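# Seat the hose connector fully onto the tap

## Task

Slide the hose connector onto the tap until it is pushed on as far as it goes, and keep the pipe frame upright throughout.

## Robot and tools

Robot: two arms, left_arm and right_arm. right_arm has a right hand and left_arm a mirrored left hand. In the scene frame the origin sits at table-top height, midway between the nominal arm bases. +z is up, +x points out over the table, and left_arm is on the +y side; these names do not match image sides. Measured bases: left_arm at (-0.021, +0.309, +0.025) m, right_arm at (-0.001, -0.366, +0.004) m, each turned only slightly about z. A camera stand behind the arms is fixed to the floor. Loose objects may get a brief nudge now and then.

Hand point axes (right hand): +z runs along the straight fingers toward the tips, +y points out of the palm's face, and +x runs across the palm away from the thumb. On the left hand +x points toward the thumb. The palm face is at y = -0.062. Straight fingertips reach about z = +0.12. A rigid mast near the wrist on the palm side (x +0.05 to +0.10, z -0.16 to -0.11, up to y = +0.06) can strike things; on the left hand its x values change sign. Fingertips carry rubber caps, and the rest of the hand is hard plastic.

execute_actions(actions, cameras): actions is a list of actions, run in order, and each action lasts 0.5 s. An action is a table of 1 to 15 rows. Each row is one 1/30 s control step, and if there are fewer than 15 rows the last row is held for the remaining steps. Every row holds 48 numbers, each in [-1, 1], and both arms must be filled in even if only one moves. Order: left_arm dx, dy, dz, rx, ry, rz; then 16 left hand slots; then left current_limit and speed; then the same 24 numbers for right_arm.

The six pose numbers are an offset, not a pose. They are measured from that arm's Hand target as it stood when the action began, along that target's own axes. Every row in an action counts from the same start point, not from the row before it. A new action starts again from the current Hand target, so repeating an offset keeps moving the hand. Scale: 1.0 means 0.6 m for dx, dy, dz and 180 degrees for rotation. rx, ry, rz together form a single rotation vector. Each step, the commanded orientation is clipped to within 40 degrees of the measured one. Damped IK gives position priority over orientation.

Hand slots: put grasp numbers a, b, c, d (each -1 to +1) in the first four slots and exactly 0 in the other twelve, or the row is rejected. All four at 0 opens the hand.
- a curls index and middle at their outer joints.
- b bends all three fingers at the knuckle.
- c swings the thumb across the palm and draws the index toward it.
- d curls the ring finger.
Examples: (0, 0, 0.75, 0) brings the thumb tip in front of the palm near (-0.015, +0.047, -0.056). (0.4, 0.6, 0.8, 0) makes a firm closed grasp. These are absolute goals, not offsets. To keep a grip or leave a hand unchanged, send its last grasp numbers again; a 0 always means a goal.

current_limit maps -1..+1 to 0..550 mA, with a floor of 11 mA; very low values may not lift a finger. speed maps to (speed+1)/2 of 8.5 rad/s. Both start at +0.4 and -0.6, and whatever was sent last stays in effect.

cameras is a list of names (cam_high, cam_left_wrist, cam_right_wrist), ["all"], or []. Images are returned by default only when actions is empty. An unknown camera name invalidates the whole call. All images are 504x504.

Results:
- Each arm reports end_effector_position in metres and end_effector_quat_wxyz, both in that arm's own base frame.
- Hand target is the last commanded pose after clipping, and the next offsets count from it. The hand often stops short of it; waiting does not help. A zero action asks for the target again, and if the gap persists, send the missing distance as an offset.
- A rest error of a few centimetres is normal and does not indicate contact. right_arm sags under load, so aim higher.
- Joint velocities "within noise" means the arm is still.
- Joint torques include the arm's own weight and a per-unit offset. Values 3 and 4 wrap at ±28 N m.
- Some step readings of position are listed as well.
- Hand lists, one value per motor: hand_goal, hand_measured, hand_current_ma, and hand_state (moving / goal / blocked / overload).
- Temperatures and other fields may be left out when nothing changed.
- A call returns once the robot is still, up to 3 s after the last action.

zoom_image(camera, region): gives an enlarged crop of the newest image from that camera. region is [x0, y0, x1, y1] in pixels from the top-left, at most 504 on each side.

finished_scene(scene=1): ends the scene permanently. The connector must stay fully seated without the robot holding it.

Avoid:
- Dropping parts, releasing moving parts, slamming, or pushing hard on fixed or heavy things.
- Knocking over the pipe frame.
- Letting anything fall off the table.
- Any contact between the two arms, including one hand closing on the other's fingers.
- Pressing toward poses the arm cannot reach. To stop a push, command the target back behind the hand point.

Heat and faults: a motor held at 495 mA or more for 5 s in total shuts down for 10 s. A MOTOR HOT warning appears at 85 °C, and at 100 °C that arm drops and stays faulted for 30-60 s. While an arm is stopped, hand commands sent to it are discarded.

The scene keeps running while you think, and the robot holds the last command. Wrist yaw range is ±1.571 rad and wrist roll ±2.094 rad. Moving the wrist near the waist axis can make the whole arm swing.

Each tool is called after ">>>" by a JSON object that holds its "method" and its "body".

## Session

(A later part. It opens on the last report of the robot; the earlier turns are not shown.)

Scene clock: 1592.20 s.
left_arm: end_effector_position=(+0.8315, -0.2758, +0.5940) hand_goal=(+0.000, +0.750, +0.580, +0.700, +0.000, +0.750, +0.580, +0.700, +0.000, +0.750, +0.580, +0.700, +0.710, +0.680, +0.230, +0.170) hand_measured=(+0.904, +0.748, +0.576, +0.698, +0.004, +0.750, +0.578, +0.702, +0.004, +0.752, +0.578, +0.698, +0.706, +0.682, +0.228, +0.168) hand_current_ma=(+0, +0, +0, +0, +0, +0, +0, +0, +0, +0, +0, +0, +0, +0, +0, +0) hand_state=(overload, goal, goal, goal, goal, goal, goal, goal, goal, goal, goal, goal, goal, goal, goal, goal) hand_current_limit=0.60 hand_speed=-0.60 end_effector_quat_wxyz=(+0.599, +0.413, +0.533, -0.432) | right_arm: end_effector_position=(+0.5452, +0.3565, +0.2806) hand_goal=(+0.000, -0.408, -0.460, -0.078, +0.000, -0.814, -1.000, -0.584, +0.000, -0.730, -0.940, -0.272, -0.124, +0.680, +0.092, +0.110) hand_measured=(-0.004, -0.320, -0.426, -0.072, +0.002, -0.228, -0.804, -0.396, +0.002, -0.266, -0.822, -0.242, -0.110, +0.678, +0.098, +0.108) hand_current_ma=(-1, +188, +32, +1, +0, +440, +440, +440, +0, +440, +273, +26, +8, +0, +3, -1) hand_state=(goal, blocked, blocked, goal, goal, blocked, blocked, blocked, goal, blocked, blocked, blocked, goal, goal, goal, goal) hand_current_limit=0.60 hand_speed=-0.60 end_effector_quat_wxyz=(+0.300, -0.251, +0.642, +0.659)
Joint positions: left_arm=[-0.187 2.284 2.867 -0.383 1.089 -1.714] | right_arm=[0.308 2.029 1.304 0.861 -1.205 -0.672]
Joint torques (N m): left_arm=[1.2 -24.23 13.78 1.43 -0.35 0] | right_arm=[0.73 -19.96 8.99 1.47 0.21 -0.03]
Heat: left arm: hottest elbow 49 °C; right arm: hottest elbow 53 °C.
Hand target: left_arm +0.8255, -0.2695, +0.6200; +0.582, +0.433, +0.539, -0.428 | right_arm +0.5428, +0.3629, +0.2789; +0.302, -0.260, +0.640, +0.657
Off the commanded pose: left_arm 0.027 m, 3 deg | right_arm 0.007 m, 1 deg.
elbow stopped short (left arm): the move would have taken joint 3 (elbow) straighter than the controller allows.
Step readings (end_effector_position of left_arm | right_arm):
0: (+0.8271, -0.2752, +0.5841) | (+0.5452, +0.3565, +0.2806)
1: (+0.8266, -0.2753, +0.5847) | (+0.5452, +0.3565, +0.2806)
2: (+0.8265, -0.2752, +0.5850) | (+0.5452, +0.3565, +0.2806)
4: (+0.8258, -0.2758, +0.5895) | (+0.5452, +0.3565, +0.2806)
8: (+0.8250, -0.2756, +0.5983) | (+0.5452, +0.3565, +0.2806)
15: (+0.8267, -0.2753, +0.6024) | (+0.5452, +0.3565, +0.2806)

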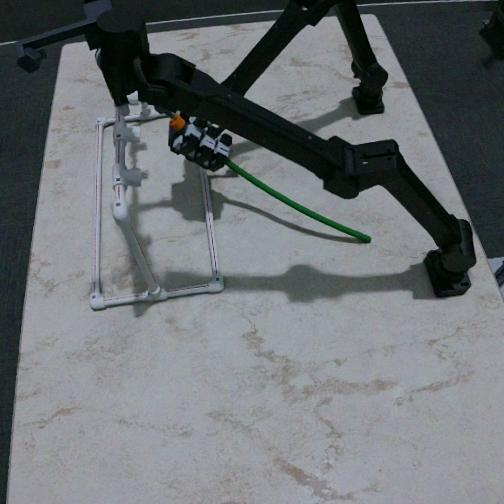

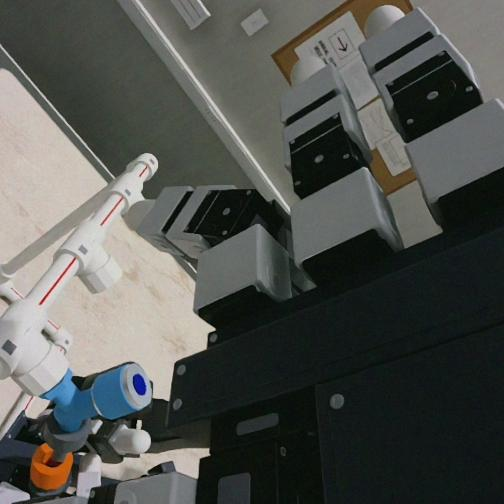

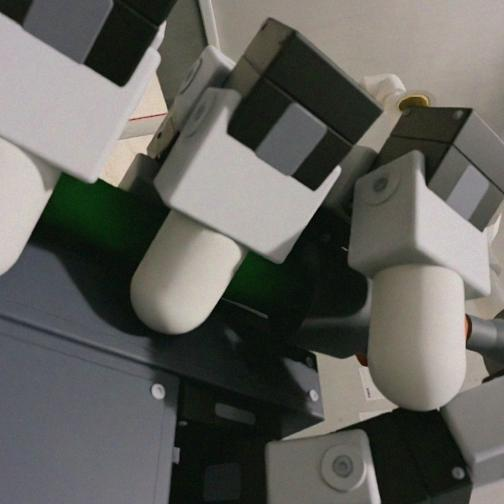

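>>> {"method": "zoom_image", "body": {"camera": "cam_left_wrist", "region": [0, 400, 104, 504]}}

>>> {"method": "zoom_image", "body": {"camera": "cam_left_wrist", "region": [20, 430, 90, 500]}}

Scaled by 4.846 from the camera's 504x504 image, which has a finer 720x720 frame.

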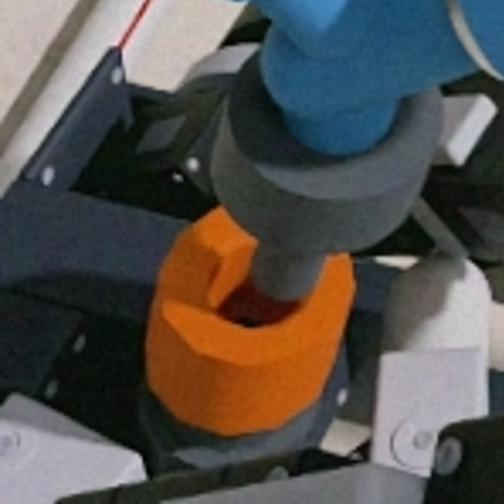

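Scaled by 7.200 from the camera's 504x504 image, which has a finer 720x720 frame.

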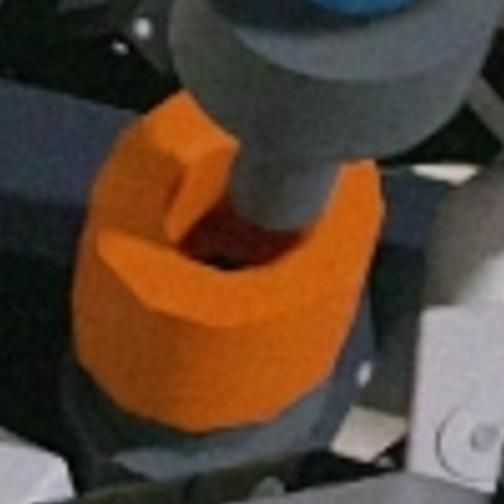

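>>> {"method": "zoom_image", "body": {"camera": "cam_left_wrist", "region": [28, 438, 78, 488]}}

>>> {"method": "zoom_image", "body": {"camera": "cam_high", "region": [163, 107, 193, 137]}}

Scaled by 10.080 from the camera's 504x504 image, which has a finer 720x720 frame.

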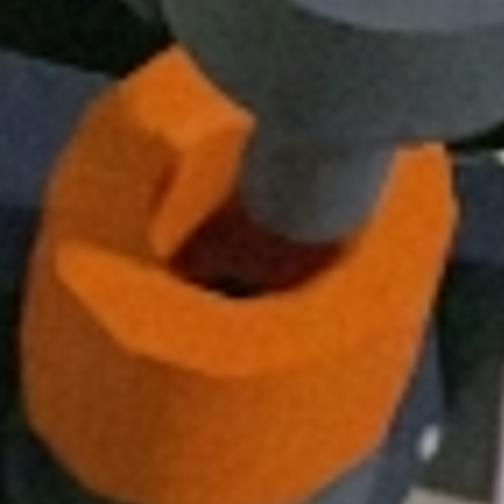

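Scaled by 16.800 from the camera's 504x504 image, which has a finer 720x720 frame.

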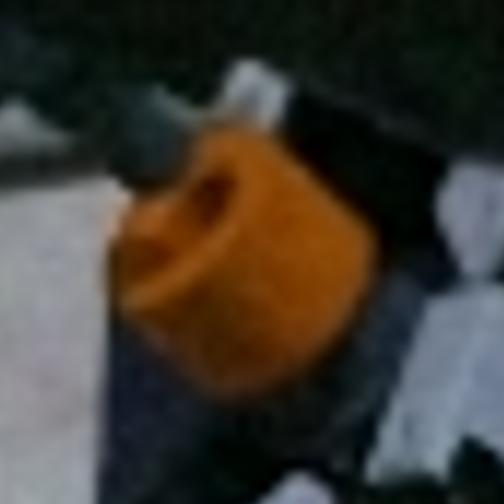

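>>> {"method": "zoom_image", "body": {"camera": "cam_left_wrist", "region": [36, 404, 106, 474]}}

>>> {"method": "zoom_image", "body": {"camera": "cam_left_wrist", "region": [0, 330, 170, 500]}}

Scaled by 7.200 from the camera's 504x504 image, which has a finer 720x720 frame.

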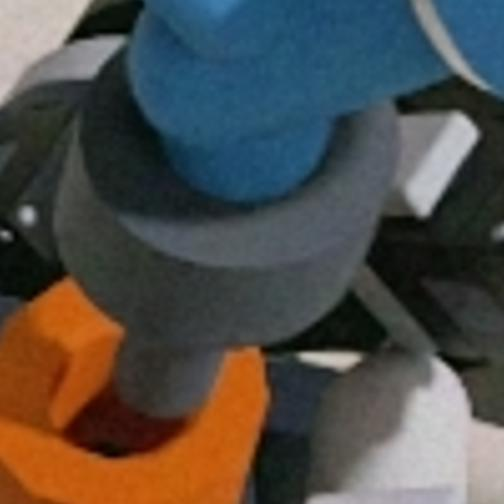

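Scaled by 2.965 from the camera's 504x504 image, which has a finer 720x720 frame.

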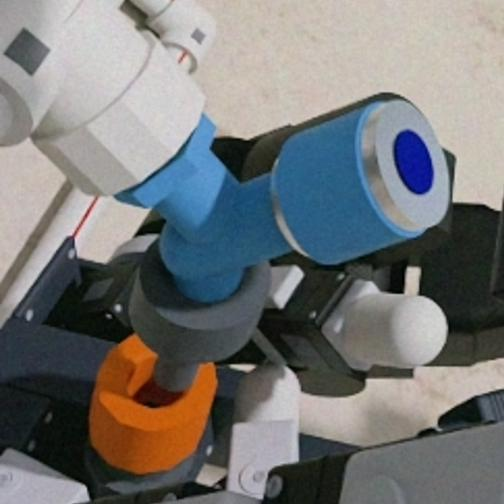

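>>> {"method": "execute_actions", "body": {"actions": [[[0.012,-0.008,-0.003,0,0,0,0,0,0,0,0,0,0,0,0,0,0,0,0,0,0,0,0.6,-0.6,-0.0068,0.0026,0.0005,-0.0003,-0.0003,-0.0012,1,0.86,0.55,0.95,0,0,0,0,0,0,0,0,0,0,0,0,0.6,-0.6],[0.024,-0.016,-0.006,0,0,0,0,0,0,0,0,0,0,0,0,0,0,0,0,0,0,0,0.6,-0.6,-0.0136,0.0051,0.0011,-0.0007,-0.0006,-0.0024,1,0.86,0.55,0.95,0,0,0,0,0,0,0,0,0,0,0,0,0.6,-0.6],[0.024,-0.016,-0.006,0,0,0,0,0,0,0,0,0,0,0,0,0,0,0,0,0,0,0,0.6,-0.6,-0.0204,0.0077,0.0016,-0.001,-0.0009,-0.0036,1,0.86,0.55,0.95,0,0,0,0,0,0,0,0,0,0,0,0,0.6,-0.6]],[[0,0,0,0,0,0,0,0,0,0,0,0,0,0,0,0,0,0,0,0,0,0,0.6,-0.6,-0.0068,0.0026,0.0005,-0.0003,-0.0003,-0.0012,1,0.86,0.55,0.95,0,0,0,0,0,0,0,0,0,0,0,0,0.6,-0.6],[0,0,0,0,0,0,0,0,0,0,0,0,0,0,0,0,0,0,0,0,0,0,0.6,-0.6,-0.0136,0.0051,0.0011,-0.0007,-0.0006,-0.0024,1,0.86,0.55,0.95,0,0,0,0,0,0,0,0,0,0,0,0,0.6,-0.6],[0,0,0,0,0,0,0,0,0,0,0,0,0,0,0,0,0,0,0,0,0,0,0.6,-0.6,-0.0204,0.0077,0.0016,-0.001,-0.0009,-0.0036,1,0.86,0.55,0.95,0,0,0,0,0,0,0,0,0,0,0,0,0.6,-0.6]]], "cameras": ["cam_left_wrist","cam_right_wrist"]}}

>>> {"method": "zoom_image", "body": {"camera": "cam_left_wrist", "region": [0, 404, 100, 504]}}

>>> {"method": "zoom_image", "body": {"camera": "cam_right_wrist", "region": [404, 280, 504, 380]}}

Scene clock: 1601.27 s.
left_arm: end_effector_position=(+0.8276, -0.2780, +0.5672) hand_goal=(+0.000, +0.750, +0.580, +0.700, +0.000, +0.750, +0.580, +0.700, +0.000, +0.750, +0.580, +0.700, +0.710, +0.680, +0.230, +0.170) hand_measured=(+0.904, +0.748, +0.576, +0.698, +0.004, +0.750, +0.578, +0.702, +0.004, +0.752, +0.578, +0.698, +0.706, +0.682, +0.228, +0.168) hand_current_ma=(+0, +0, +0, +0, +0, +0, +0, +0, +0, +0, +0, +0, +0, +0, +0, +0) hand_state=(overload, goal, goal, goal, goal, goal, goal, goal, goal, goal, goal, goal, goal, goal, goal, goal) hand_current_limit=0.60 hand_speed=-0.60 end_effector_quat_wxyz=(+0.563, +0.421, +0.557, -0.442) | right_arm: end_effector_position=(+0.5490, +0.3577, +0.2791) hand_goal=(+0.000, -0.408, -0.460, -0.078, +0.000, -0.814, -1.000, -0.584, +0.000, -0.730, -0.940, -0.272, -0.124, +0.680, +0.092, +0.110) hand_measured=(-0.004, -0.320, -0.426, -0.072, +0.002, -0.228, -0.804, -0.396, +0.002, -0.266, -0.822, -0.242, -0.110, +0.678, +0.098, +0.108) hand_current_ma=(-1, +188, +32, +1, +0, +440, +440, +440, +0, +440, +273, +26, +8, +0, +3, -1) hand_state=(goal, blocked, blocked, goal, goal, blocked, blocked, blocked, goal, blocked, blocked, blocked, goal, goal, goal, goal) hand_current_limit=0.60 hand_speed=-0.60 end_effector_quat_wxyz=(+0.289, -0.243, +0.650, +0.660)
Joint positions: left_arm=[-0.184 2.284 2.867 -0.525 1.128 -1.643] | right_arm=[0.308 2.029 1.309 0.826 -1.205 -0.672]
Joint torques (N m): left_arm=[1.44 -25.82 13.15 1.31 -0.04 0.24] | right_arm=[0.44 -21.48 12.64 1.54 0.01 0]
Heat: left arm: hottest elbow 50 °C; right arm: hottest elbow 52 °C.
Hand target: left_arm +0.8161, -0.2688, +0.6050; +0.582, +0.433, +0.539, -0.428 | right_arm +0.5527, +0.3632, +0.3033; +0.311, -0.266, +0.634, +0.656
Off the commanded pose: left_arm 0.041 m, 4 deg | right_arm 0.025 m, 4 deg.
elbow stopped short (left arm): the move would have taken joint 3 (elbow) straighter than the controller allows.
Step readings (end_effector_position of left_arm | right_arm):
0: (+0.8315, -0.2758, +0.5940) | (+0.5452, +0.3565, +0.2806)
1: (+0.8315, -0.2758, +0.5939) | (+0.5452, +0.3565, +0.2806)
2: (+0.8313, -0.2761, +0.5926) | (+0.5452, +0.3565, +0.2806)
4: (+0.8295, -0.2777, +0.5873) | (+0.5456, +0.3566, +0.2802)
8: (+0.8279, -0.2789, +0.5782) | (+0.5464, +0.3569, +0.2794)
15: (+0.8274, -0.2790, +0.5706) | (+0.5467, +0.3570, +0.2790)
16: (+0.8276, -0.2786, +0.5701) | (+0.5468, +0.3570, +0.2790)
17: (+0.8275, -0.2786, +0.5696) | (+0.5468, +0.3570, +0.2789)
19: (+0.8276, -0.2783, +0.5689) | (+0.5472, +0.3571, +0.2786)
23: (+0.8275, -0.2784, +0.5680) | (+0.5479, +0.3574, +0.2780)
30: (+0.8276, -0.2780, +0.5673) | (+0.5489, +0.3577, +0.2792)
Images, in order (width x height): cam_left_wrist 504x504, cam_right_wrist 504x504.

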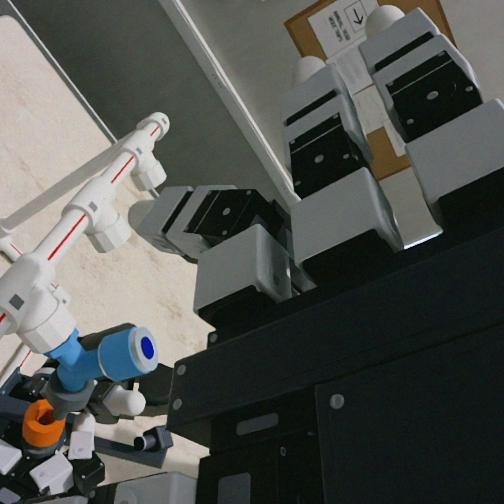

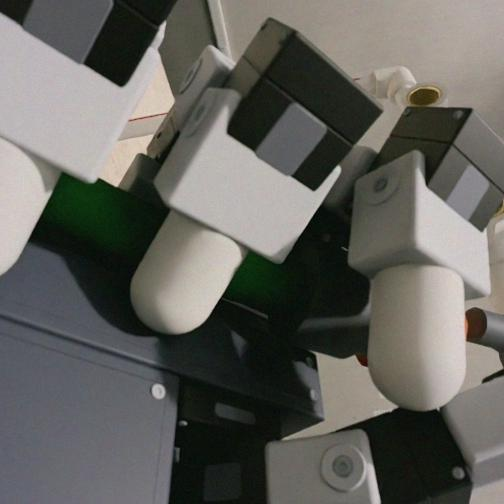

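Scaled by 5.040 from the camera's 504x504 image, which has a finer 720x720 frame.

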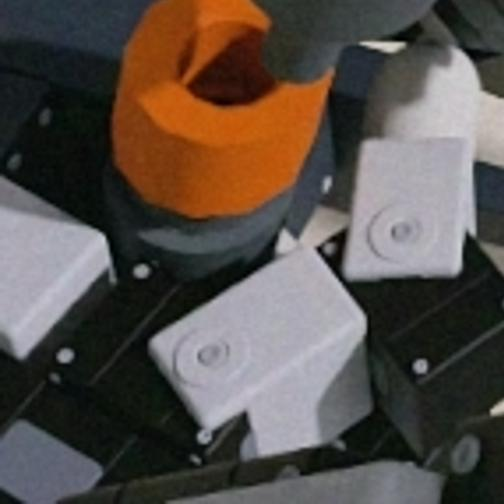

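Scaled by 5.040 from the camera's 504x504 image, which has a finer 720x720 frame.

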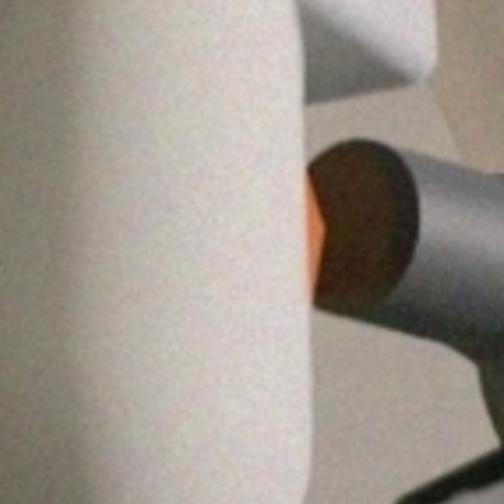

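>>> {"method": "execute_actions", "body": {"actions": [[[0.0028,-0.0192,-0.013,0,0,0,0,0,0,0,0,0,0,0,0,0,0,0,0,0,0,0,0.6,-0.6,-0.0055,0.0072,0.0004,-0.0009,-0.0008,-0.0033,1,0.86,0.55,0.95,0,0,0,0,0,0,0,0,0,0,0,0,0.6,-0.6],[0.0055,-0.0383,-0.026,0,0,0,0,0,0,0,0,0,0,0,0,0,0,0,0,0,0,0,0.6,-0.6,-0.011,0.0143,0.0008,-0.0019,-0.0016,-0.0066,1,0.86,0.55,0.95,0,0,0,0,0,0,0,0,0,0,0,0,0.6,-0.6],[0.0055,-0.0383,-0.026,0,0,0,0,0,0,0,0,0,0,0,0,0,0,0,0,0,0,0,0.6,-0.6,-0.0165,0.0215,0.0012,-0.0028,-0.0024,-0.0099,1,0.86,0.55,0.95,0,0,0,0,0,0,0,0,0,0,0,0,0.6,-0.6]]], "cameras": ["cam_left_wrist","cam_right_wrist"]}}

>>> {"method": "zoom_image", "body": {"camera": "cam_left_wrist", "region": [0, 384, 120, 504]}}

>>> {"method": "zoom_image", "body": {"camera": "cam_right_wrist", "region": [404, 280, 504, 380]}}

Scene clock: 1603.57 s.
left_arm: end_effector_position=(+0.7937, -0.2658, +0.5853) hand_goal=(+0.000, +0.750, +0.580, +0.700, +0.000, +0.750, +0.580, +0.700, +0.000, +0.750, +0.580, +0.700, +0.710, +0.680, +0.230, +0.170) hand_measured=(+0.904, +0.748, +0.576, +0.698, +0.004, +0.750, +0.578, +0.702, +0.004, +0.752, +0.578, +0.698, +0.706, +0.682, +0.228, +0.168) hand_current_ma=(+0, +0, +0, +0, +0, +0, +0, +0, +0, +0, +0, +0, +0, +0, +0, +0) hand_state=(overload, goal, goal, goal, goal, goal, goal, goal, goal, goal, goal, goal, goal, goal, goal, goal) hand_current_limit=0.60 hand_speed=-0.60 end_effector_quat_wxyz=(+0.557, +0.437, +0.556, -0.435) | right_arm: end_effector_position=(+0.5492, +0.3578, +0.2844) hand_goal=(+0.000, -0.408, -0.460, -0.078, +0.000, -0.814, -1.000, -0.584, +0.000, -0.730, -0.940, -0.272, -0.124, +0.680, +0.092, +0.110) hand_measured=(-0.004, -0.320, -0.426, -0.072, +0.002, -0.228, -0.804, -0.396, +0.002, -0.266, -0.822, -0.242, -0.110, +0.678, +0.098, +0.108) hand_current_ma=(-1, +188, +32, +1, +0, +440, +440, +440, +0, +440, +273, +26, +8, +0, +3, -1) hand_state=(goal, blocked, blocked, goal, goal, blocked, blocked, blocked, goal, blocked, blocked, blocked, goal, goal, goal, goal) hand_current_limit=0.60 hand_speed=-0.60 end_effector_quat_wxyz=(+0.293, -0.246, +0.647, +0.659)
Joint positions: left_arm=[-0.173 2.098 2.602 -0.504 1.156 -1.568] | right_arm=[0.308 2.024 1.315 0.826 -1.205 -0.672]
Joint torques (N m): left_arm=[1.2 -24.53 8.17 2.29 -0.15 0.18] | right_arm=[0.62 -22.95 12.68 1.72 0.09 -0.01]
Heat: left arm: hottest elbow 50 °C; right arm: hottest elbow 52 °C.
Hand target: left_arm +0.7900, -0.2601, +0.6001; +0.582, +0.433, +0.539, -0.428 | right_arm +0.5497, +0.3632, +0.3191; +0.322, -0.275, +0.626, +0.655
Off the commanded pose: left_arm 0.016 m, 4 deg | right_arm 0.035 m, 5 deg.
Step readings (end_effector_position of left_arm | right_arm):
0: (+0.8276, -0.2780, +0.5672) | (+0.5490, +0.3577, +0.2791)
1: (+0.8275, -0.2781, +0.5672) | (+0.5490, +0.3577, +0.2791)
2: (+0.8266, -0.2785, +0.5674) | (+0.5490, +0.3577, +0.2791)
4: (+0.8234, -0.2789, +0.5655) | (+0.5490, +0.3577, +0.2791)
8: (+0.8143, -0.2752, +0.5661) | (+0.5492, +0.3578, +0.2800)
15: (+0.7974, -0.2677, +0.5821) | (+0.5491, +0.3577, +0.2830)
Images, in order (width x height): cam_left_wrist 504x504, cam_right_wrist 504x504.

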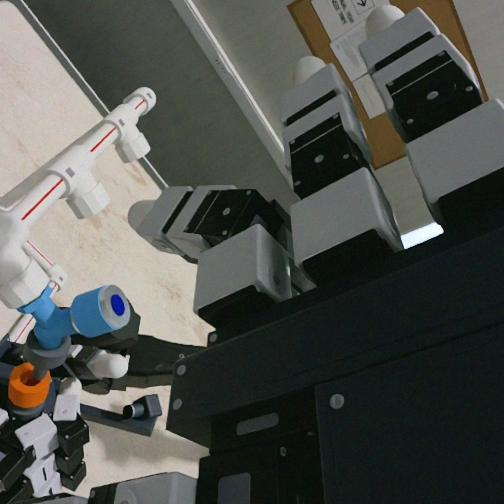

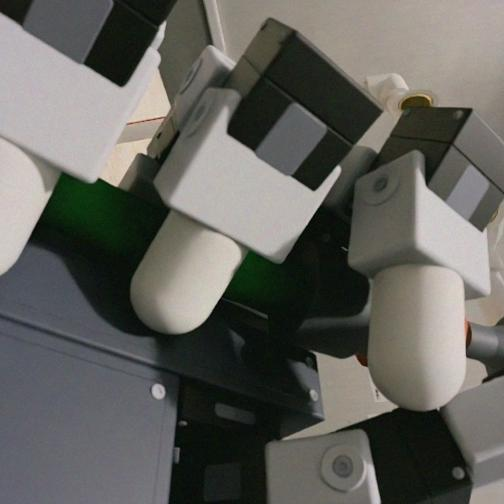

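Scaled by 4.200 from the camera's 504x504 image, which has a finer 720x720 frame.

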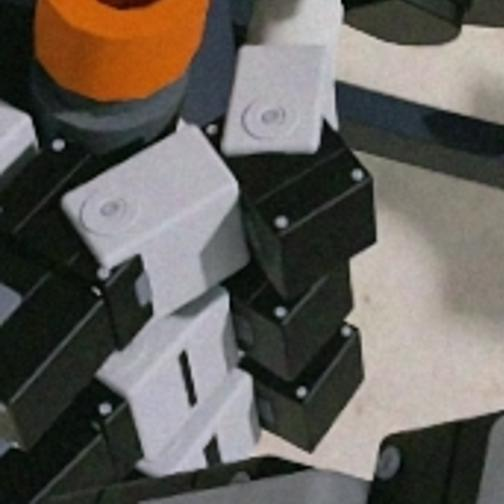

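Scaled by 5.040 from the camera's 504x504 image, which has a finer 720x720 frame.

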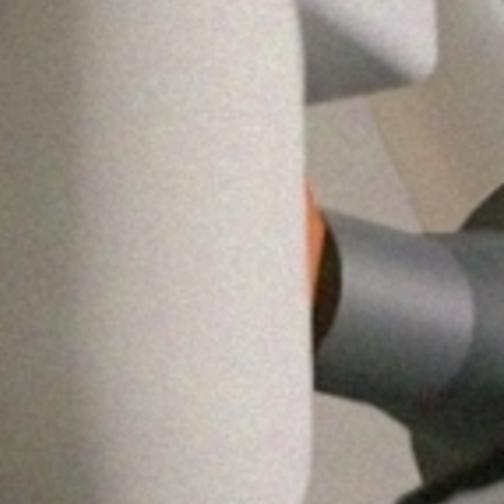

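>>> {"method": "zoom_image", "body": {"camera": "cam_left_wrist", "region": [0, 330, 80, 410]}}

>>> {"method": "zoom_image", "body": {"camera": "cam_left_wrist", "region": [4, 355, 54, 405]}}

Scaled by 6.300 from the camera's 504x504 image, which has a finer 720x720 frame.

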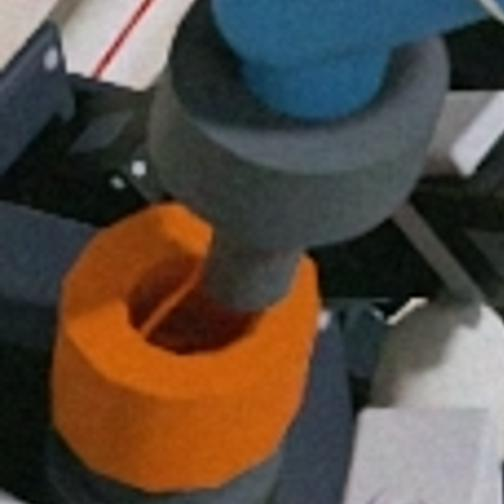

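Scaled by 10.080 from the camera's 504x504 image, which has a finer 720x720 frame.

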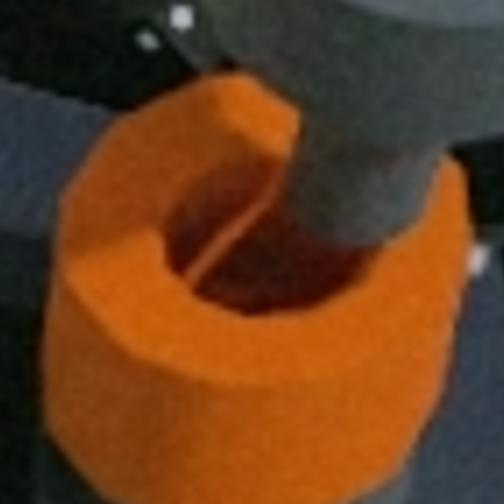

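>>> {"method": "execute_actions", "body": {"actions": [[[0,0,0,0,0,0,0,0,0,0,0,0,0,0,0,0,0,0,0,0,0,0,0.6,-0.6,0.0014,0.0048,-0.0019,-0.0014,-0.0012,-0.0048,1,0.86,0.55,0.95,0,0,0,0,0,0,0,0,0,0,0,0,0.6,-0.6],[0,0,0,0,0,0,0,0,0,0,0,0,0,0,0,0,0,0,0,0,0,0,0.6,-0.6,0.0028,0.0097,-0.0037,-0.0028,-0.0023,-0.0096,1,0.86,0.55,0.95,0,0,0,0,0,0,0,0,0,0,0,0,0.6,-0.6],[0,0,0,0,0,0,0,0,0,0,0,0,0,0,0,0,0,0,0,0,0,0,0.6,-0.6,0.0041,0.0146,-0.0056,-0.0041,-0.0035,-0.0144,1,0.86,0.55,0.95,0,0,0,0,0,0,0,0,0,0,0,0,0.6,-0.6],[0,0,0,0,0,0,0,0,0,0,0,0,0,0,0,0,0,0,0,0,0,0,0.6,-0.6,0.0055,0.0194,-0.0074,-0.0055,-0.0046,-0.0192,1,0.86,0.55,0.95,0,0,0,0,0,0,0,0,0,0,0,0,0.6,-0.6]]], "cameras": ["cam_left_wrist","cam_right_wrist"]}}

>>> {"method": "zoom_image", "body": {"camera": "cam_left_wrist", "region": [0, 330, 80, 410]}}

>>> {"method": "zoom_image", "body": {"camera": "cam_right_wrist", "region": [404, 280, 504, 380]}}

Scene clock: 1608.50 s.
left_arm: end_effector_position=(+0.7994, -0.2652, +0.5803) hand_goal=(+0.000, +0.750, +0.580, +0.700, +0.000, +0.750, +0.580, +0.700, +0.000, +0.750, +0.580, +0.700, +0.710, +0.680, +0.230, +0.170) hand_measured=(+0.904, +0.748, +0.576, +0.698, +0.004, +0.750, +0.578, +0.702, +0.004, +0.752, +0.578, +0.698, +0.708, +0.682, +0.228, +0.168) hand_current_ma=(+0, +0, +0, +0, +0, +0, +0, +0, +0, +0, +0, +0, +0, +0, +0, +0) hand_state=(overload, goal, goal, goal, goal, goal, goal, goal, goal, goal, goal, goal, goal, goal, goal, goal) hand_current_limit=0.60 hand_speed=-0.60 end_effector_quat_wxyz=(+0.572, +0.433, +0.547, -0.432) | right_arm: end_effector_position=(+0.5436, +0.3569, +0.2929) hand_goal=(+0.000, -0.408, -0.460, -0.078, +0.000, -0.814, -1.000, -0.584, +0.000, -0.730, -0.940, -0.272, -0.124, +0.680, +0.092, +0.110) hand_measured=(-0.004, -0.320, -0.426, -0.072, +0.002, -0.228, -0.804, -0.396, +0.002, -0.266, -0.822, -0.242, -0.110, +0.678, +0.098, +0.108) hand_current_ma=(-1, +188, +32, +1, +0, +440, +440, +440, +0, +440, +273, +26, +8, +0, +3, -1) hand_state=(goal, blocked, blocked, goal, goal, blocked, blocked, blocked, goal, blocked, blocked, blocked, goal, goal, goal, goal) hand_current_limit=0.60 hand_speed=-0.60 end_effector_quat_wxyz=(+0.309, -0.260, +0.635, +0.658)
Joint positions: left_arm=[-0.173 2.071 2.508 -0.372 1.143 -1.608] | right_arm=[0.309 2.015 1.315 0.861 -1.207 -0.677]
Joint torques (N m): left_arm=[1.08 -25.41 8.31 2.18 -0.23 -0.01] | right_arm=[0.32 -22.89 11.32 3 0.15 0]
Heat: left arm: hottest elbow 49 °C; right arm: hottest elbow 52 °C.
Hand target: left_arm +0.7900, -0.2600, +0.6001; +0.582, +0.433, +0.539, -0.428 | right_arm +0.5385, +0.3589, +0.3237; +0.343, -0.292, +0.609, +0.652
Off the commanded pose: left_arm 0.022 m, 2 deg | right_arm 0.031 m, 6 deg.
Step readings (end_effector_position of left_arm | right_arm):
0: (+0.7937, -0.2658, +0.5853) | (+0.5492, +0.3578, +0.2844)
1: (+0.7941, -0.2658, +0.5849) | (+0.5492, +0.3578, +0.2844)
2: (+0.7945, -0.2656, +0.5855) | (+0.5492, +0.3578, +0.2844)
4: (+0.7959, -0.2654, +0.5847) | (+0.5491, +0.3578, +0.2847)
8: (+0.7992, -0.2654, +0.5799) | (+0.5470, +0.3572, +0.2874)
15: (+0.8027, -0.2657, +0.5740) | (+0.5437, +0.3570, +0.2929)
Images, in order (width x height): cam_left_wrist 504x504, cam_right_wrist 504x504.

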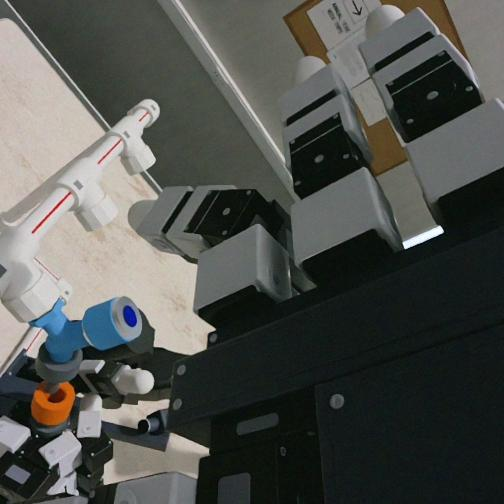

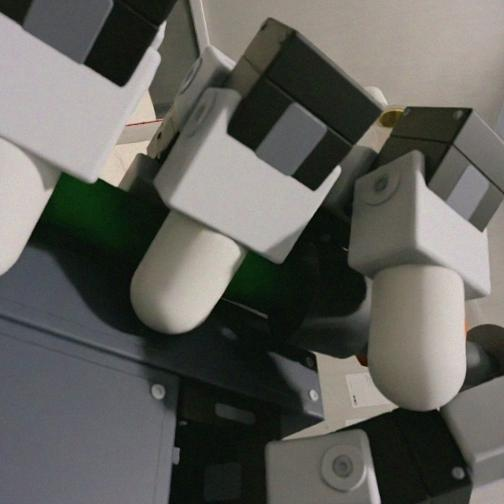

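Scaled by 6.300 from the camera's 504x504 image, which has a finer 720x720 frame.

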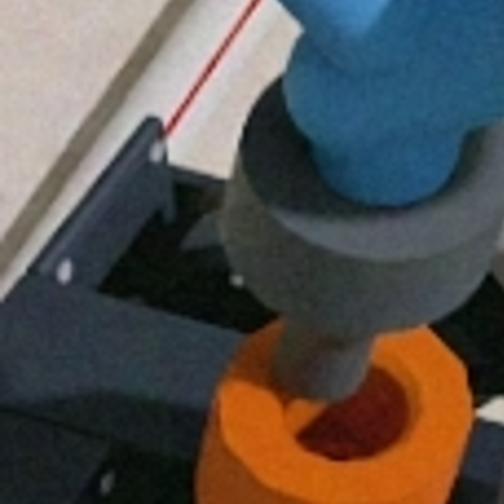

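Scaled by 5.040 from the camera's 504x504 image, which has a finer 720x720 frame.

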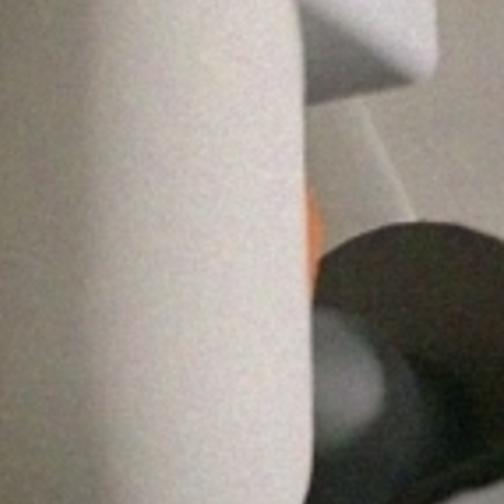

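>>> {"method": "execute_actions", "body": {"actions": [[[0,0,0,0,0,0,0,0,0,0,0,0,0,0,0,0,0,0,0,0,0,0,0.6,-0.6,-0.0011,-0.005,0.0011,0.0014,0.0012,0.0049,1,0.86,0.55,0.95,0,0,0,0,0,0,0,0,0,0,0,0,0.6,-0.6],[0,0,0,0,0,0,0,0,0,0,0,0,0,0,0,0,0,0,0,0,0,0,0.6,-0.6,-0.0023,-0.0101,0.0022,0.0028,0.0023,0.0097,1,0.86,0.55,0.95,0,0,0,0,0,0,0,0,0,0,0,0,0.6,-0.6],[0,0,0,0,0,0,0,0,0,0,0,0,0,0,0,0,0,0,0,0,0,0,0.6,-0.6,-0.0034,-0.0151,0.0033,0.0042,0.0035,0.0146,1,0.86,0.55,0.95,0,0,0,0,0,0,0,0,0,0,0,0,0.6,-0.6]]], "cameras": ["cam_left_wrist","cam_right_wrist"]}}

>>> {"method": "zoom_image", "body": {"camera": "cam_left_wrist", "region": [0, 330, 80, 410]}}

>>> {"method": "zoom_image", "body": {"camera": "cam_right_wrist", "region": [404, 280, 504, 380]}}

Scene clock: 1610.93 s.
left_arm: end_effector_position=(+0.7994, -0.2652, +0.5808) hand_goal=(+0.000, +0.750, +0.580, +0.700, +0.000, +0.750, +0.580, +0.700, +0.000, +0.750, +0.580, +0.700, +0.710, +0.680, +0.230, +0.170) hand_measured=(+0.904, +0.748, +0.576, +0.698, +0.004, +0.750, +0.578, +0.702, +0.004, +0.752, +0.578, +0.698, +0.708, +0.682, +0.228, +0.168) hand_current_ma=(+0, +0, +0, +0, +0, +0, +0, +0, +0, +0, +0, +0, +0, +0, +0, +0) hand_state=(overload, goal, goal, goal, goal, goal, goal, goal, goal, goal, goal, goal, goal, goal, goal, goal) hand_current_limit=0.60 hand_speed=-0.60 end_effector_quat_wxyz=(+0.572, +0.433, +0.546, -0.432) | right_arm: end_effector_position=(+0.5448, +0.3573, +0.2917) hand_goal=(+0.000, -0.408, -0.460, -0.078, +0.000, -0.814, -1.000, -0.584, +0.000, -0.730, -0.940, -0.272, -0.124, +0.680, +0.092, +0.110) hand_measured=(-0.004, -0.320, -0.426, -0.072, +0.002, -0.228, -0.804, -0.396, +0.002, -0.266, -0.822, -0.242, -0.110, +0.678, +0.098, +0.108) hand_current_ma=(-1, +188, +32, +1, +0, +440, +440, +440, +0, +440, +273, +26, +8, +0, +3, -1) hand_state=(goal, blocked, blocked, goal, goal, blocked, blocked, blocked, goal, blocked, blocked, blocked, goal, goal, goal, goal) hand_current_limit=0.60 hand_speed=-0.60 end_effector_quat_wxyz=(+0.304, -0.257, +0.639, +0.659)
Joint positions: left_arm=[-0.173 2.071 2.508 -0.369 1.143 -1.609] | right_arm=[0.309 2.015 1.315 0.848 -1.208 -0.677]
Joint torques (N m): left_arm=[1.08 -25.58 8.17 2.18 -0.23 -0.01] | right_arm=[0.26 -22.18 12.42 1.48 0.11 0.05]
Heat: left arm: hottest elbow 49 °C; right arm: hottest elbow 52 °C.
Hand target: left_arm +0.7900, -0.2601, +0.6001; +0.582, +0.433, +0.539, -0.428 | right_arm +0.5470, +0.3609, +0.3201; +0.327, -0.279, +0.622, +0.654
Off the commanded pose: left_arm 0.022 m, 2 deg | right_arm 0.029 m, 4 deg.
Step readings (end_effector_position of left_arm | right_arm):
0: (+0.7994, -0.2652, +0.5803) | (+0.5436, +0.3569, +0.2929)
1: (+0.7994, -0.2652, +0.5803) | (+0.5436, +0.3569, +0.2929)
2: (+0.7994, -0.2652, +0.5803) | (+0.5436, +0.3569, +0.2929)
4: (+0.7994, -0.2652, +0.5803) | (+0.5436, +0.3569, +0.2929)
8: (+0.7994, -0.2652, +0.5807) | (+0.5441, +0.3571, +0.2924)
15: (+0.7994, -0.2652, +0.5808) | (+0.5447, +0.3573, +0.2918)
Images, in order (width x height): cam_left_wrist 504x504, cam_right_wrist 504x504.

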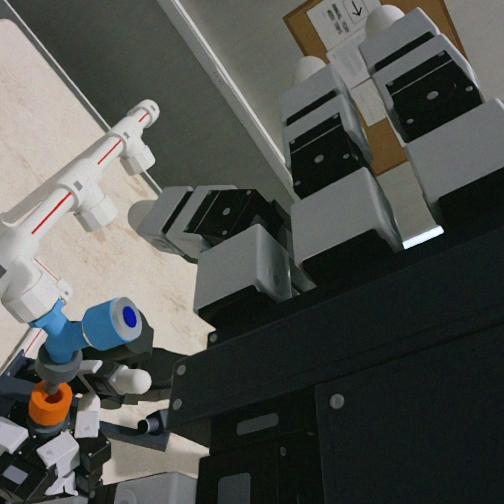

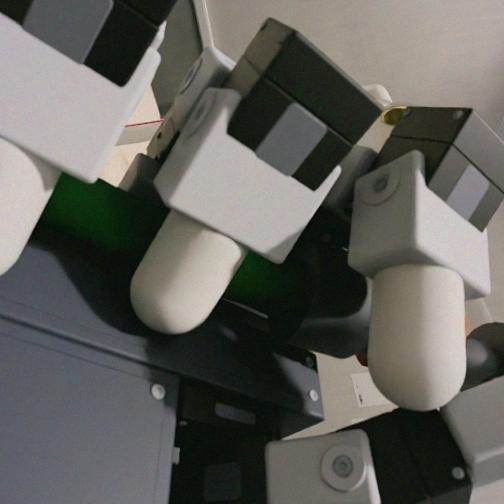

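Scaled by 6.300 from the camera's 504x504 image, which has a finer 720x720 frame.

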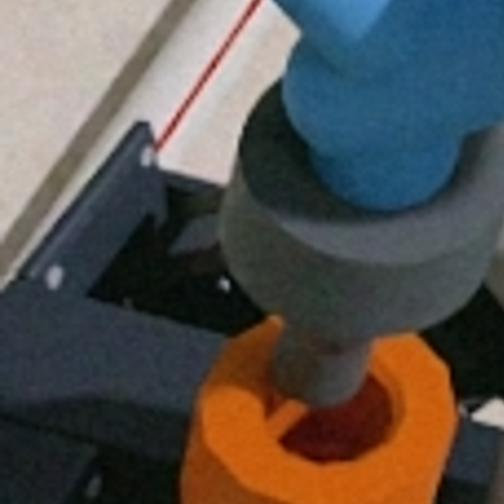

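Scaled by 5.040 from the camera's 504x504 image, which has a finer 720x720 frame.

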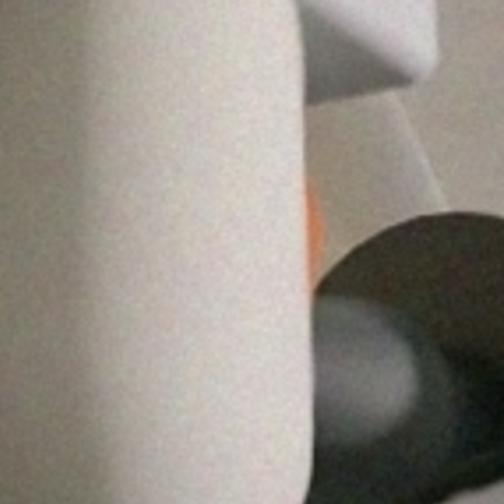

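>>> {"method": "execute_actions", "body": {"actions": [], "cameras": ["cam_high","cam_left_wrist"]}}

>>> {"method": "zoom_image", "body": {"camera": "cam_high", "region": [145, 90, 195, 140]}}

>>> {"method": "zoom_image", "body": {"camera": "cam_left_wrist", "region": [24, 372, 80, 428]}}

Scene clock: 1612.70 s.
left_arm: end_effector_position=(+0.7994, -0.2652, +0.5808) hand_goal=(+0.000, +0.750, +0.580, +0.700, +0.000, +0.750, +0.580, +0.700, +0.000, +0.750, +0.580, +0.700, +0.710, +0.680, +0.230, +0.170) hand_measured=(+0.904, +0.748, +0.576, +0.698, +0.004, +0.750, +0.578, +0.702, +0.004, +0.752, +0.578, +0.698, +0.708, +0.682, +0.228, +0.168) hand_current_ma=(+0, +0, +0, +0, +0, +0, +0, +0, +0, +0, +0, +0, +0, +0, +0, +0) hand_state=(overload, goal, goal, goal, goal, goal, goal, goal, goal, goal, goal, goal, goal, goal, goal, goal) hand_current_limit=0.60 hand_speed=-0.60 end_effector_quat_wxyz=(+0.572, +0.433, +0.546, -0.432) | right_arm: end_effector_position=(+0.5448, +0.3573, +0.2917) hand_goal=(+0.000, -0.408, -0.460, -0.078, +0.000, -0.814, -1.000, -0.584, +0.000, -0.730, -0.940, -0.272, -0.124, +0.680, +0.092, +0.110) hand_measured=(-0.004, -0.320, -0.426, -0.072, +0.002, -0.228, -0.804, -0.396, +0.002, -0.266, -0.822, -0.242, -0.110, +0.678, +0.098, +0.108) hand_current_ma=(-1, +188, +32, +1, +0, +440, +440, +440, +0, +440, +273, +26, +8, +0, +3, -1) hand_state=(goal, blocked, blocked, goal, goal, blocked, blocked, blocked, goal, blocked, blocked, blocked, goal, goal, goal, goal) hand_current_limit=0.60 hand_speed=-0.60 end_effector_quat_wxyz=(+0.304, -0.257, +0.639, +0.659)
Joint positions: left_arm=[-0.173 2.071 2.508 -0.369 1.143 -1.609] | right_arm=[0.309 2.015 1.315 0.848 -1.208 -0.677]
Joint velocities: within noise
Joint torques (N m): left_arm=[1.08 -25.52 8.16 2.17 -0.23 -0.01] | right_arm=[0.21 -22.07 12.38 1.48 0.11 0.04]
Motor temperatures (°C): left_arm=[36 42 49 35 28 32] | right_arm=[34 46 52 31 33 29]
Heat: left arm: hottest elbow 49 °C; right arm: hottest elbow 52 °C.
Hand target: left_arm +0.7900, -0.2601, +0.6001; +0.582, +0.433, +0.539, -0.428 | right_arm +0.5470, +0.3609, +0.3202; +0.327, -0.279, +0.622, +0.654
Off the commanded pose: left_arm 0.022 m, 2 deg | right_arm 0.029 m, 4 deg.
Images, in order (width x height): cam_high 504x504, cam_left_wrist 504x504.

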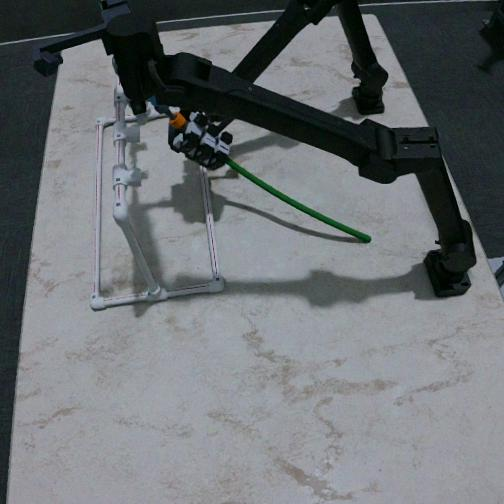

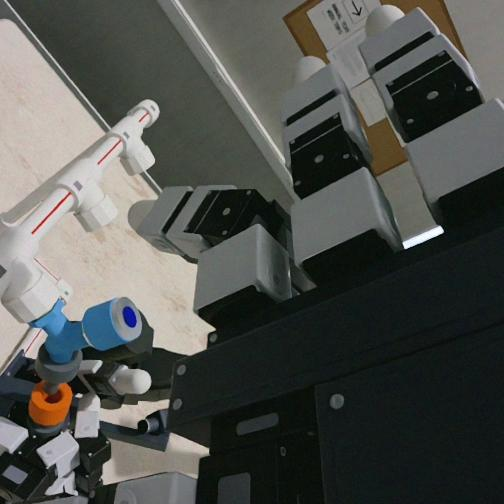

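Scaled by 10.080 from the camera's 504x504 image, which has a finer 720x720 frame.

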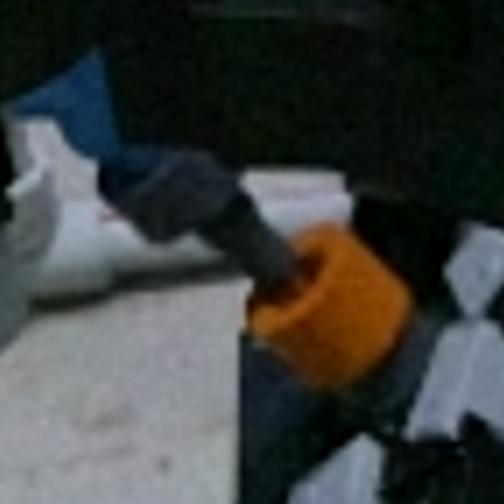

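Scaled by 9.000 from the camera's 504x504 image, which has a finer 720x720 frame.

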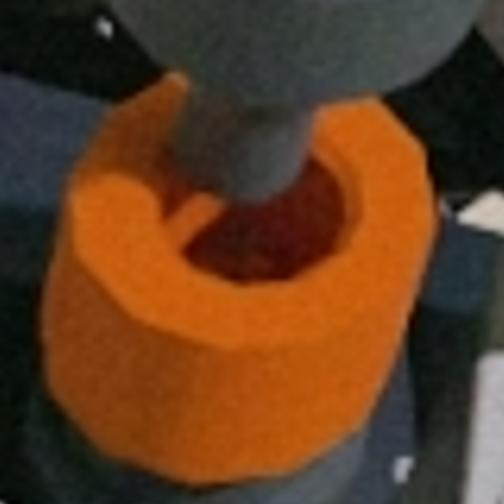

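>>> {"method": "execute_actions", "body": {"actions": [[[0,0,0,0,0,0,0,0,0,0,0,0,0,0,0,0,0,0,0,0,0,0,0.6,-0.6,-0.0006,-0.0007,-0.005,0.0002,0.0002,0.0008,1,0.86,0.55,0.95,0,0,0,0,0,0,0,0,0,0,0,0,0.6,-0.6],[0,0,0,0,0,0,0,0,0,0,0,0,0,0,0,0,0,0,0,0,0,0,0.6,-0.6,-0.0012,-0.0014,-0.01,0.0005,0.0004,0.0016,1,0.86,0.55,0.95,0,0,0,0,0,0,0,0,0,0,0,0,0.6,-0.6],[0,0,0,0,0,0,0,0,0,0,0,0,0,0,0,0,0,0,0,0,0,0,0.6,-0.6,-0.0019,-0.0022,-0.015,0.0007,0.0006,0.0024,1,0.86,0.55,0.95,0,0,0,0,0,0,0,0,0,0,0,0,0.6,-0.6],[0,0,0,0,0,0,0,0,0,0,0,0,0,0,0,0,0,0,0,0,0,0,0.6,-0.6,-0.0025,-0.0029,-0.0199,0.0009,0.0008,0.0031,1,0.86,0.55,0.95,0,0,0,0,0,0,0,0,0,0,0,0,0.6,-0.6]]], "cameras": ["cam_high","cam_left_wrist","cam_right_wrist"]}}

>>> {"method": "zoom_image", "body": {"camera": "cam_left_wrist", "region": [24, 372, 80, 428]}}

>>> {"method": "zoom_image", "body": {"camera": "cam_right_wrist", "region": [404, 280, 504, 380]}}

>>> {"method": "zoom_image", "body": {"camera": "cam_high", "region": [145, 90, 195, 140]}}

Scene clock: 1615.57 s.
left_arm: end_effector_position=(+0.7994, -0.2652, +0.5808) hand_goal=(+0.000, +0.750, +0.580, +0.700, +0.000, +0.750, +0.580, +0.700, +0.000, +0.750, +0.580, +0.700, +0.710, +0.680, +0.230, +0.170) hand_measured=(+0.904, +0.748, +0.576, +0.698, +0.004, +0.750, +0.578, +0.702, +0.004, +0.752, +0.578, +0.698, +0.708, +0.682, +0.228, +0.168) hand_current_ma=(+0, +0, +0, +0, +0, +0, +0, +0, +0, +0, +0, +0, +0, +0, +0, +0) hand_state=(overload, goal, goal, goal, goal, goal, goal, goal, goal, goal, goal, goal, goal, goal, goal, goal) hand_current_limit=0.60 hand_speed=-0.60 end_effector_quat_wxyz=(+0.572, +0.433, +0.546, -0.432) | right_arm: end_effector_position=(+0.5443, +0.3529, +0.2913) hand_goal=(+0.000, -0.408, -0.460, -0.078, +0.000, -0.814, -1.000, -0.584, +0.000, -0.730, -0.940, -0.272, -0.124, +0.680, +0.092, +0.110) hand_measured=(-0.004, -0.320, -0.426, -0.072, +0.002, -0.228, -0.804, -0.396, +0.002, -0.266, -0.822, -0.242, -0.110, +0.678, +0.098, +0.108) hand_current_ma=(-1, +188, +32, +1, +0, +440, +440, +440, +0, +440, +273, +26, +8, +0, +3, -1) hand_state=(goal, blocked, blocked, goal, goal, blocked, blocked, blocked, goal, blocked, blocked, blocked, goal, goal, goal, goal) hand_current_limit=0.60 hand_speed=-0.60 end_effector_quat_wxyz=(+0.300, -0.261, +0.638, +0.659)
Joint positions: left_arm=[-0.173 2.071 2.508 -0.369 1.143 -1.609] | right_arm=[0.302 2.015 1.315 0.848 -1.226 -0.677]
Joint torques (N m): left_arm=[1.08 -25.47 8.17 2.18 -0.23 -0.01] | right_arm=[-0.62 -22.53 11.6 1.51 0.06 0.12]
Heat: left arm: hottest elbow 49 °C; right arm: hottest elbow 52 °C.
Hand target: left_arm +0.7900, -0.2601, +0.6001; +0.582, +0.433, +0.539, -0.428 | right_arm +0.5488, +0.3490, +0.3194; +0.323, -0.276, +0.625, +0.655
Off the commanded pose: left_arm 0.022 m, 2 deg | right_arm 0.029 m, 4 deg.
Step readings (end_effector_position of left_arm | right_arm):
0: (+0.7994, -0.2652, +0.5808) | (+0.5448, +0.3573, +0.2917)
1: (+0.7994, -0.2652, +0.5808) | (+0.5448, +0.3573, +0.2917)
2: (+0.7994, -0.2652, +0.5808) | (+0.5447, +0.3573, +0.2917)
4: (+0.7994, -0.2652, +0.5808) | (+0.5440, +0.3572, +0.2916)
8: (+0.7994, -0.2652, +0.5808) | (+0.5434, +0.3555, +0.2914)
15: (+0.7994, -0.2652, +0.5808) | (+0.5443, +0.3529, +0.2913)

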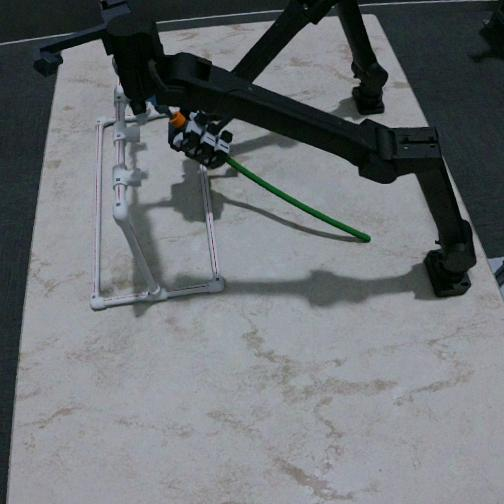

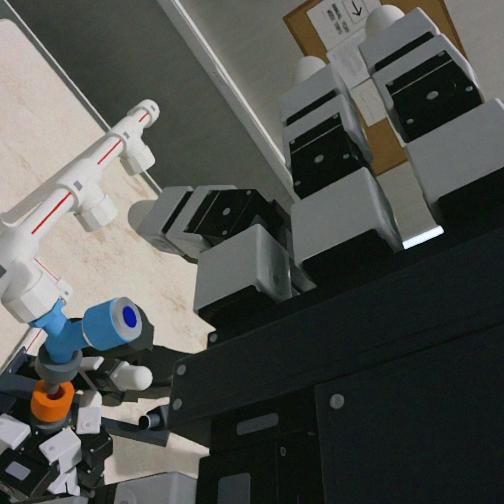

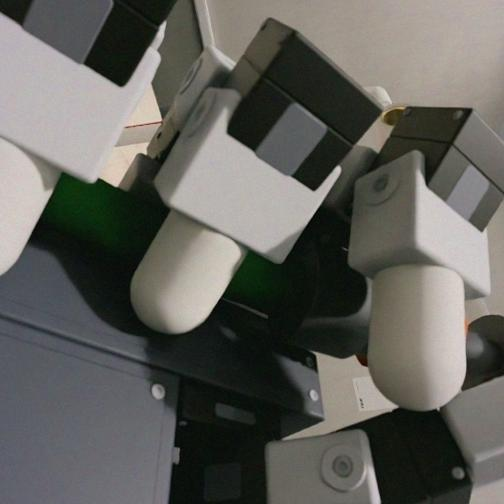

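Scaled by 9.000 from the camera's 504x504 image, which has a finer 720x720 frame.

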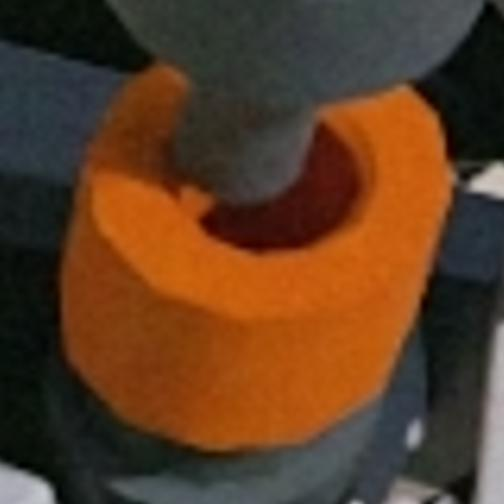

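Scaled by 5.040 from the camera's 504x504 image, which has a finer 720x720 frame.

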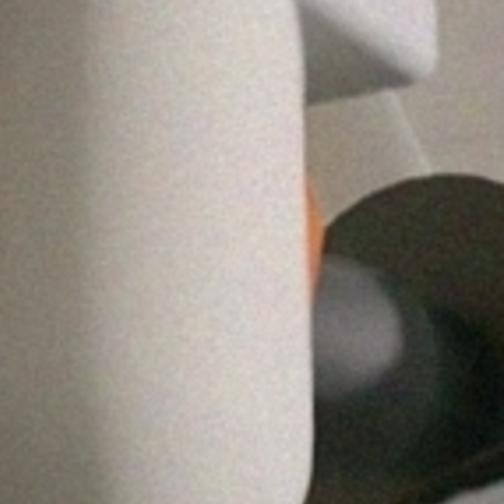

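Scaled by 10.080 from the camera's 504x504 image, which has a finer 720x720 frame.

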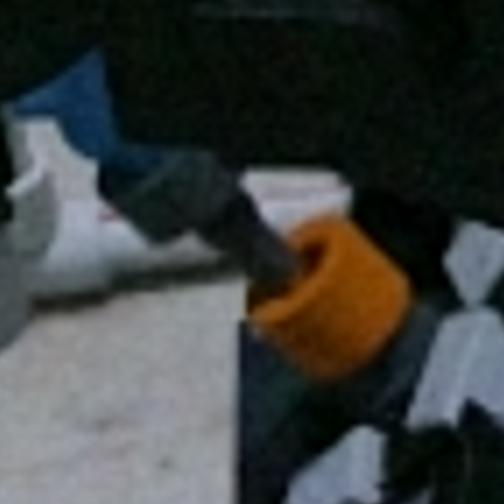

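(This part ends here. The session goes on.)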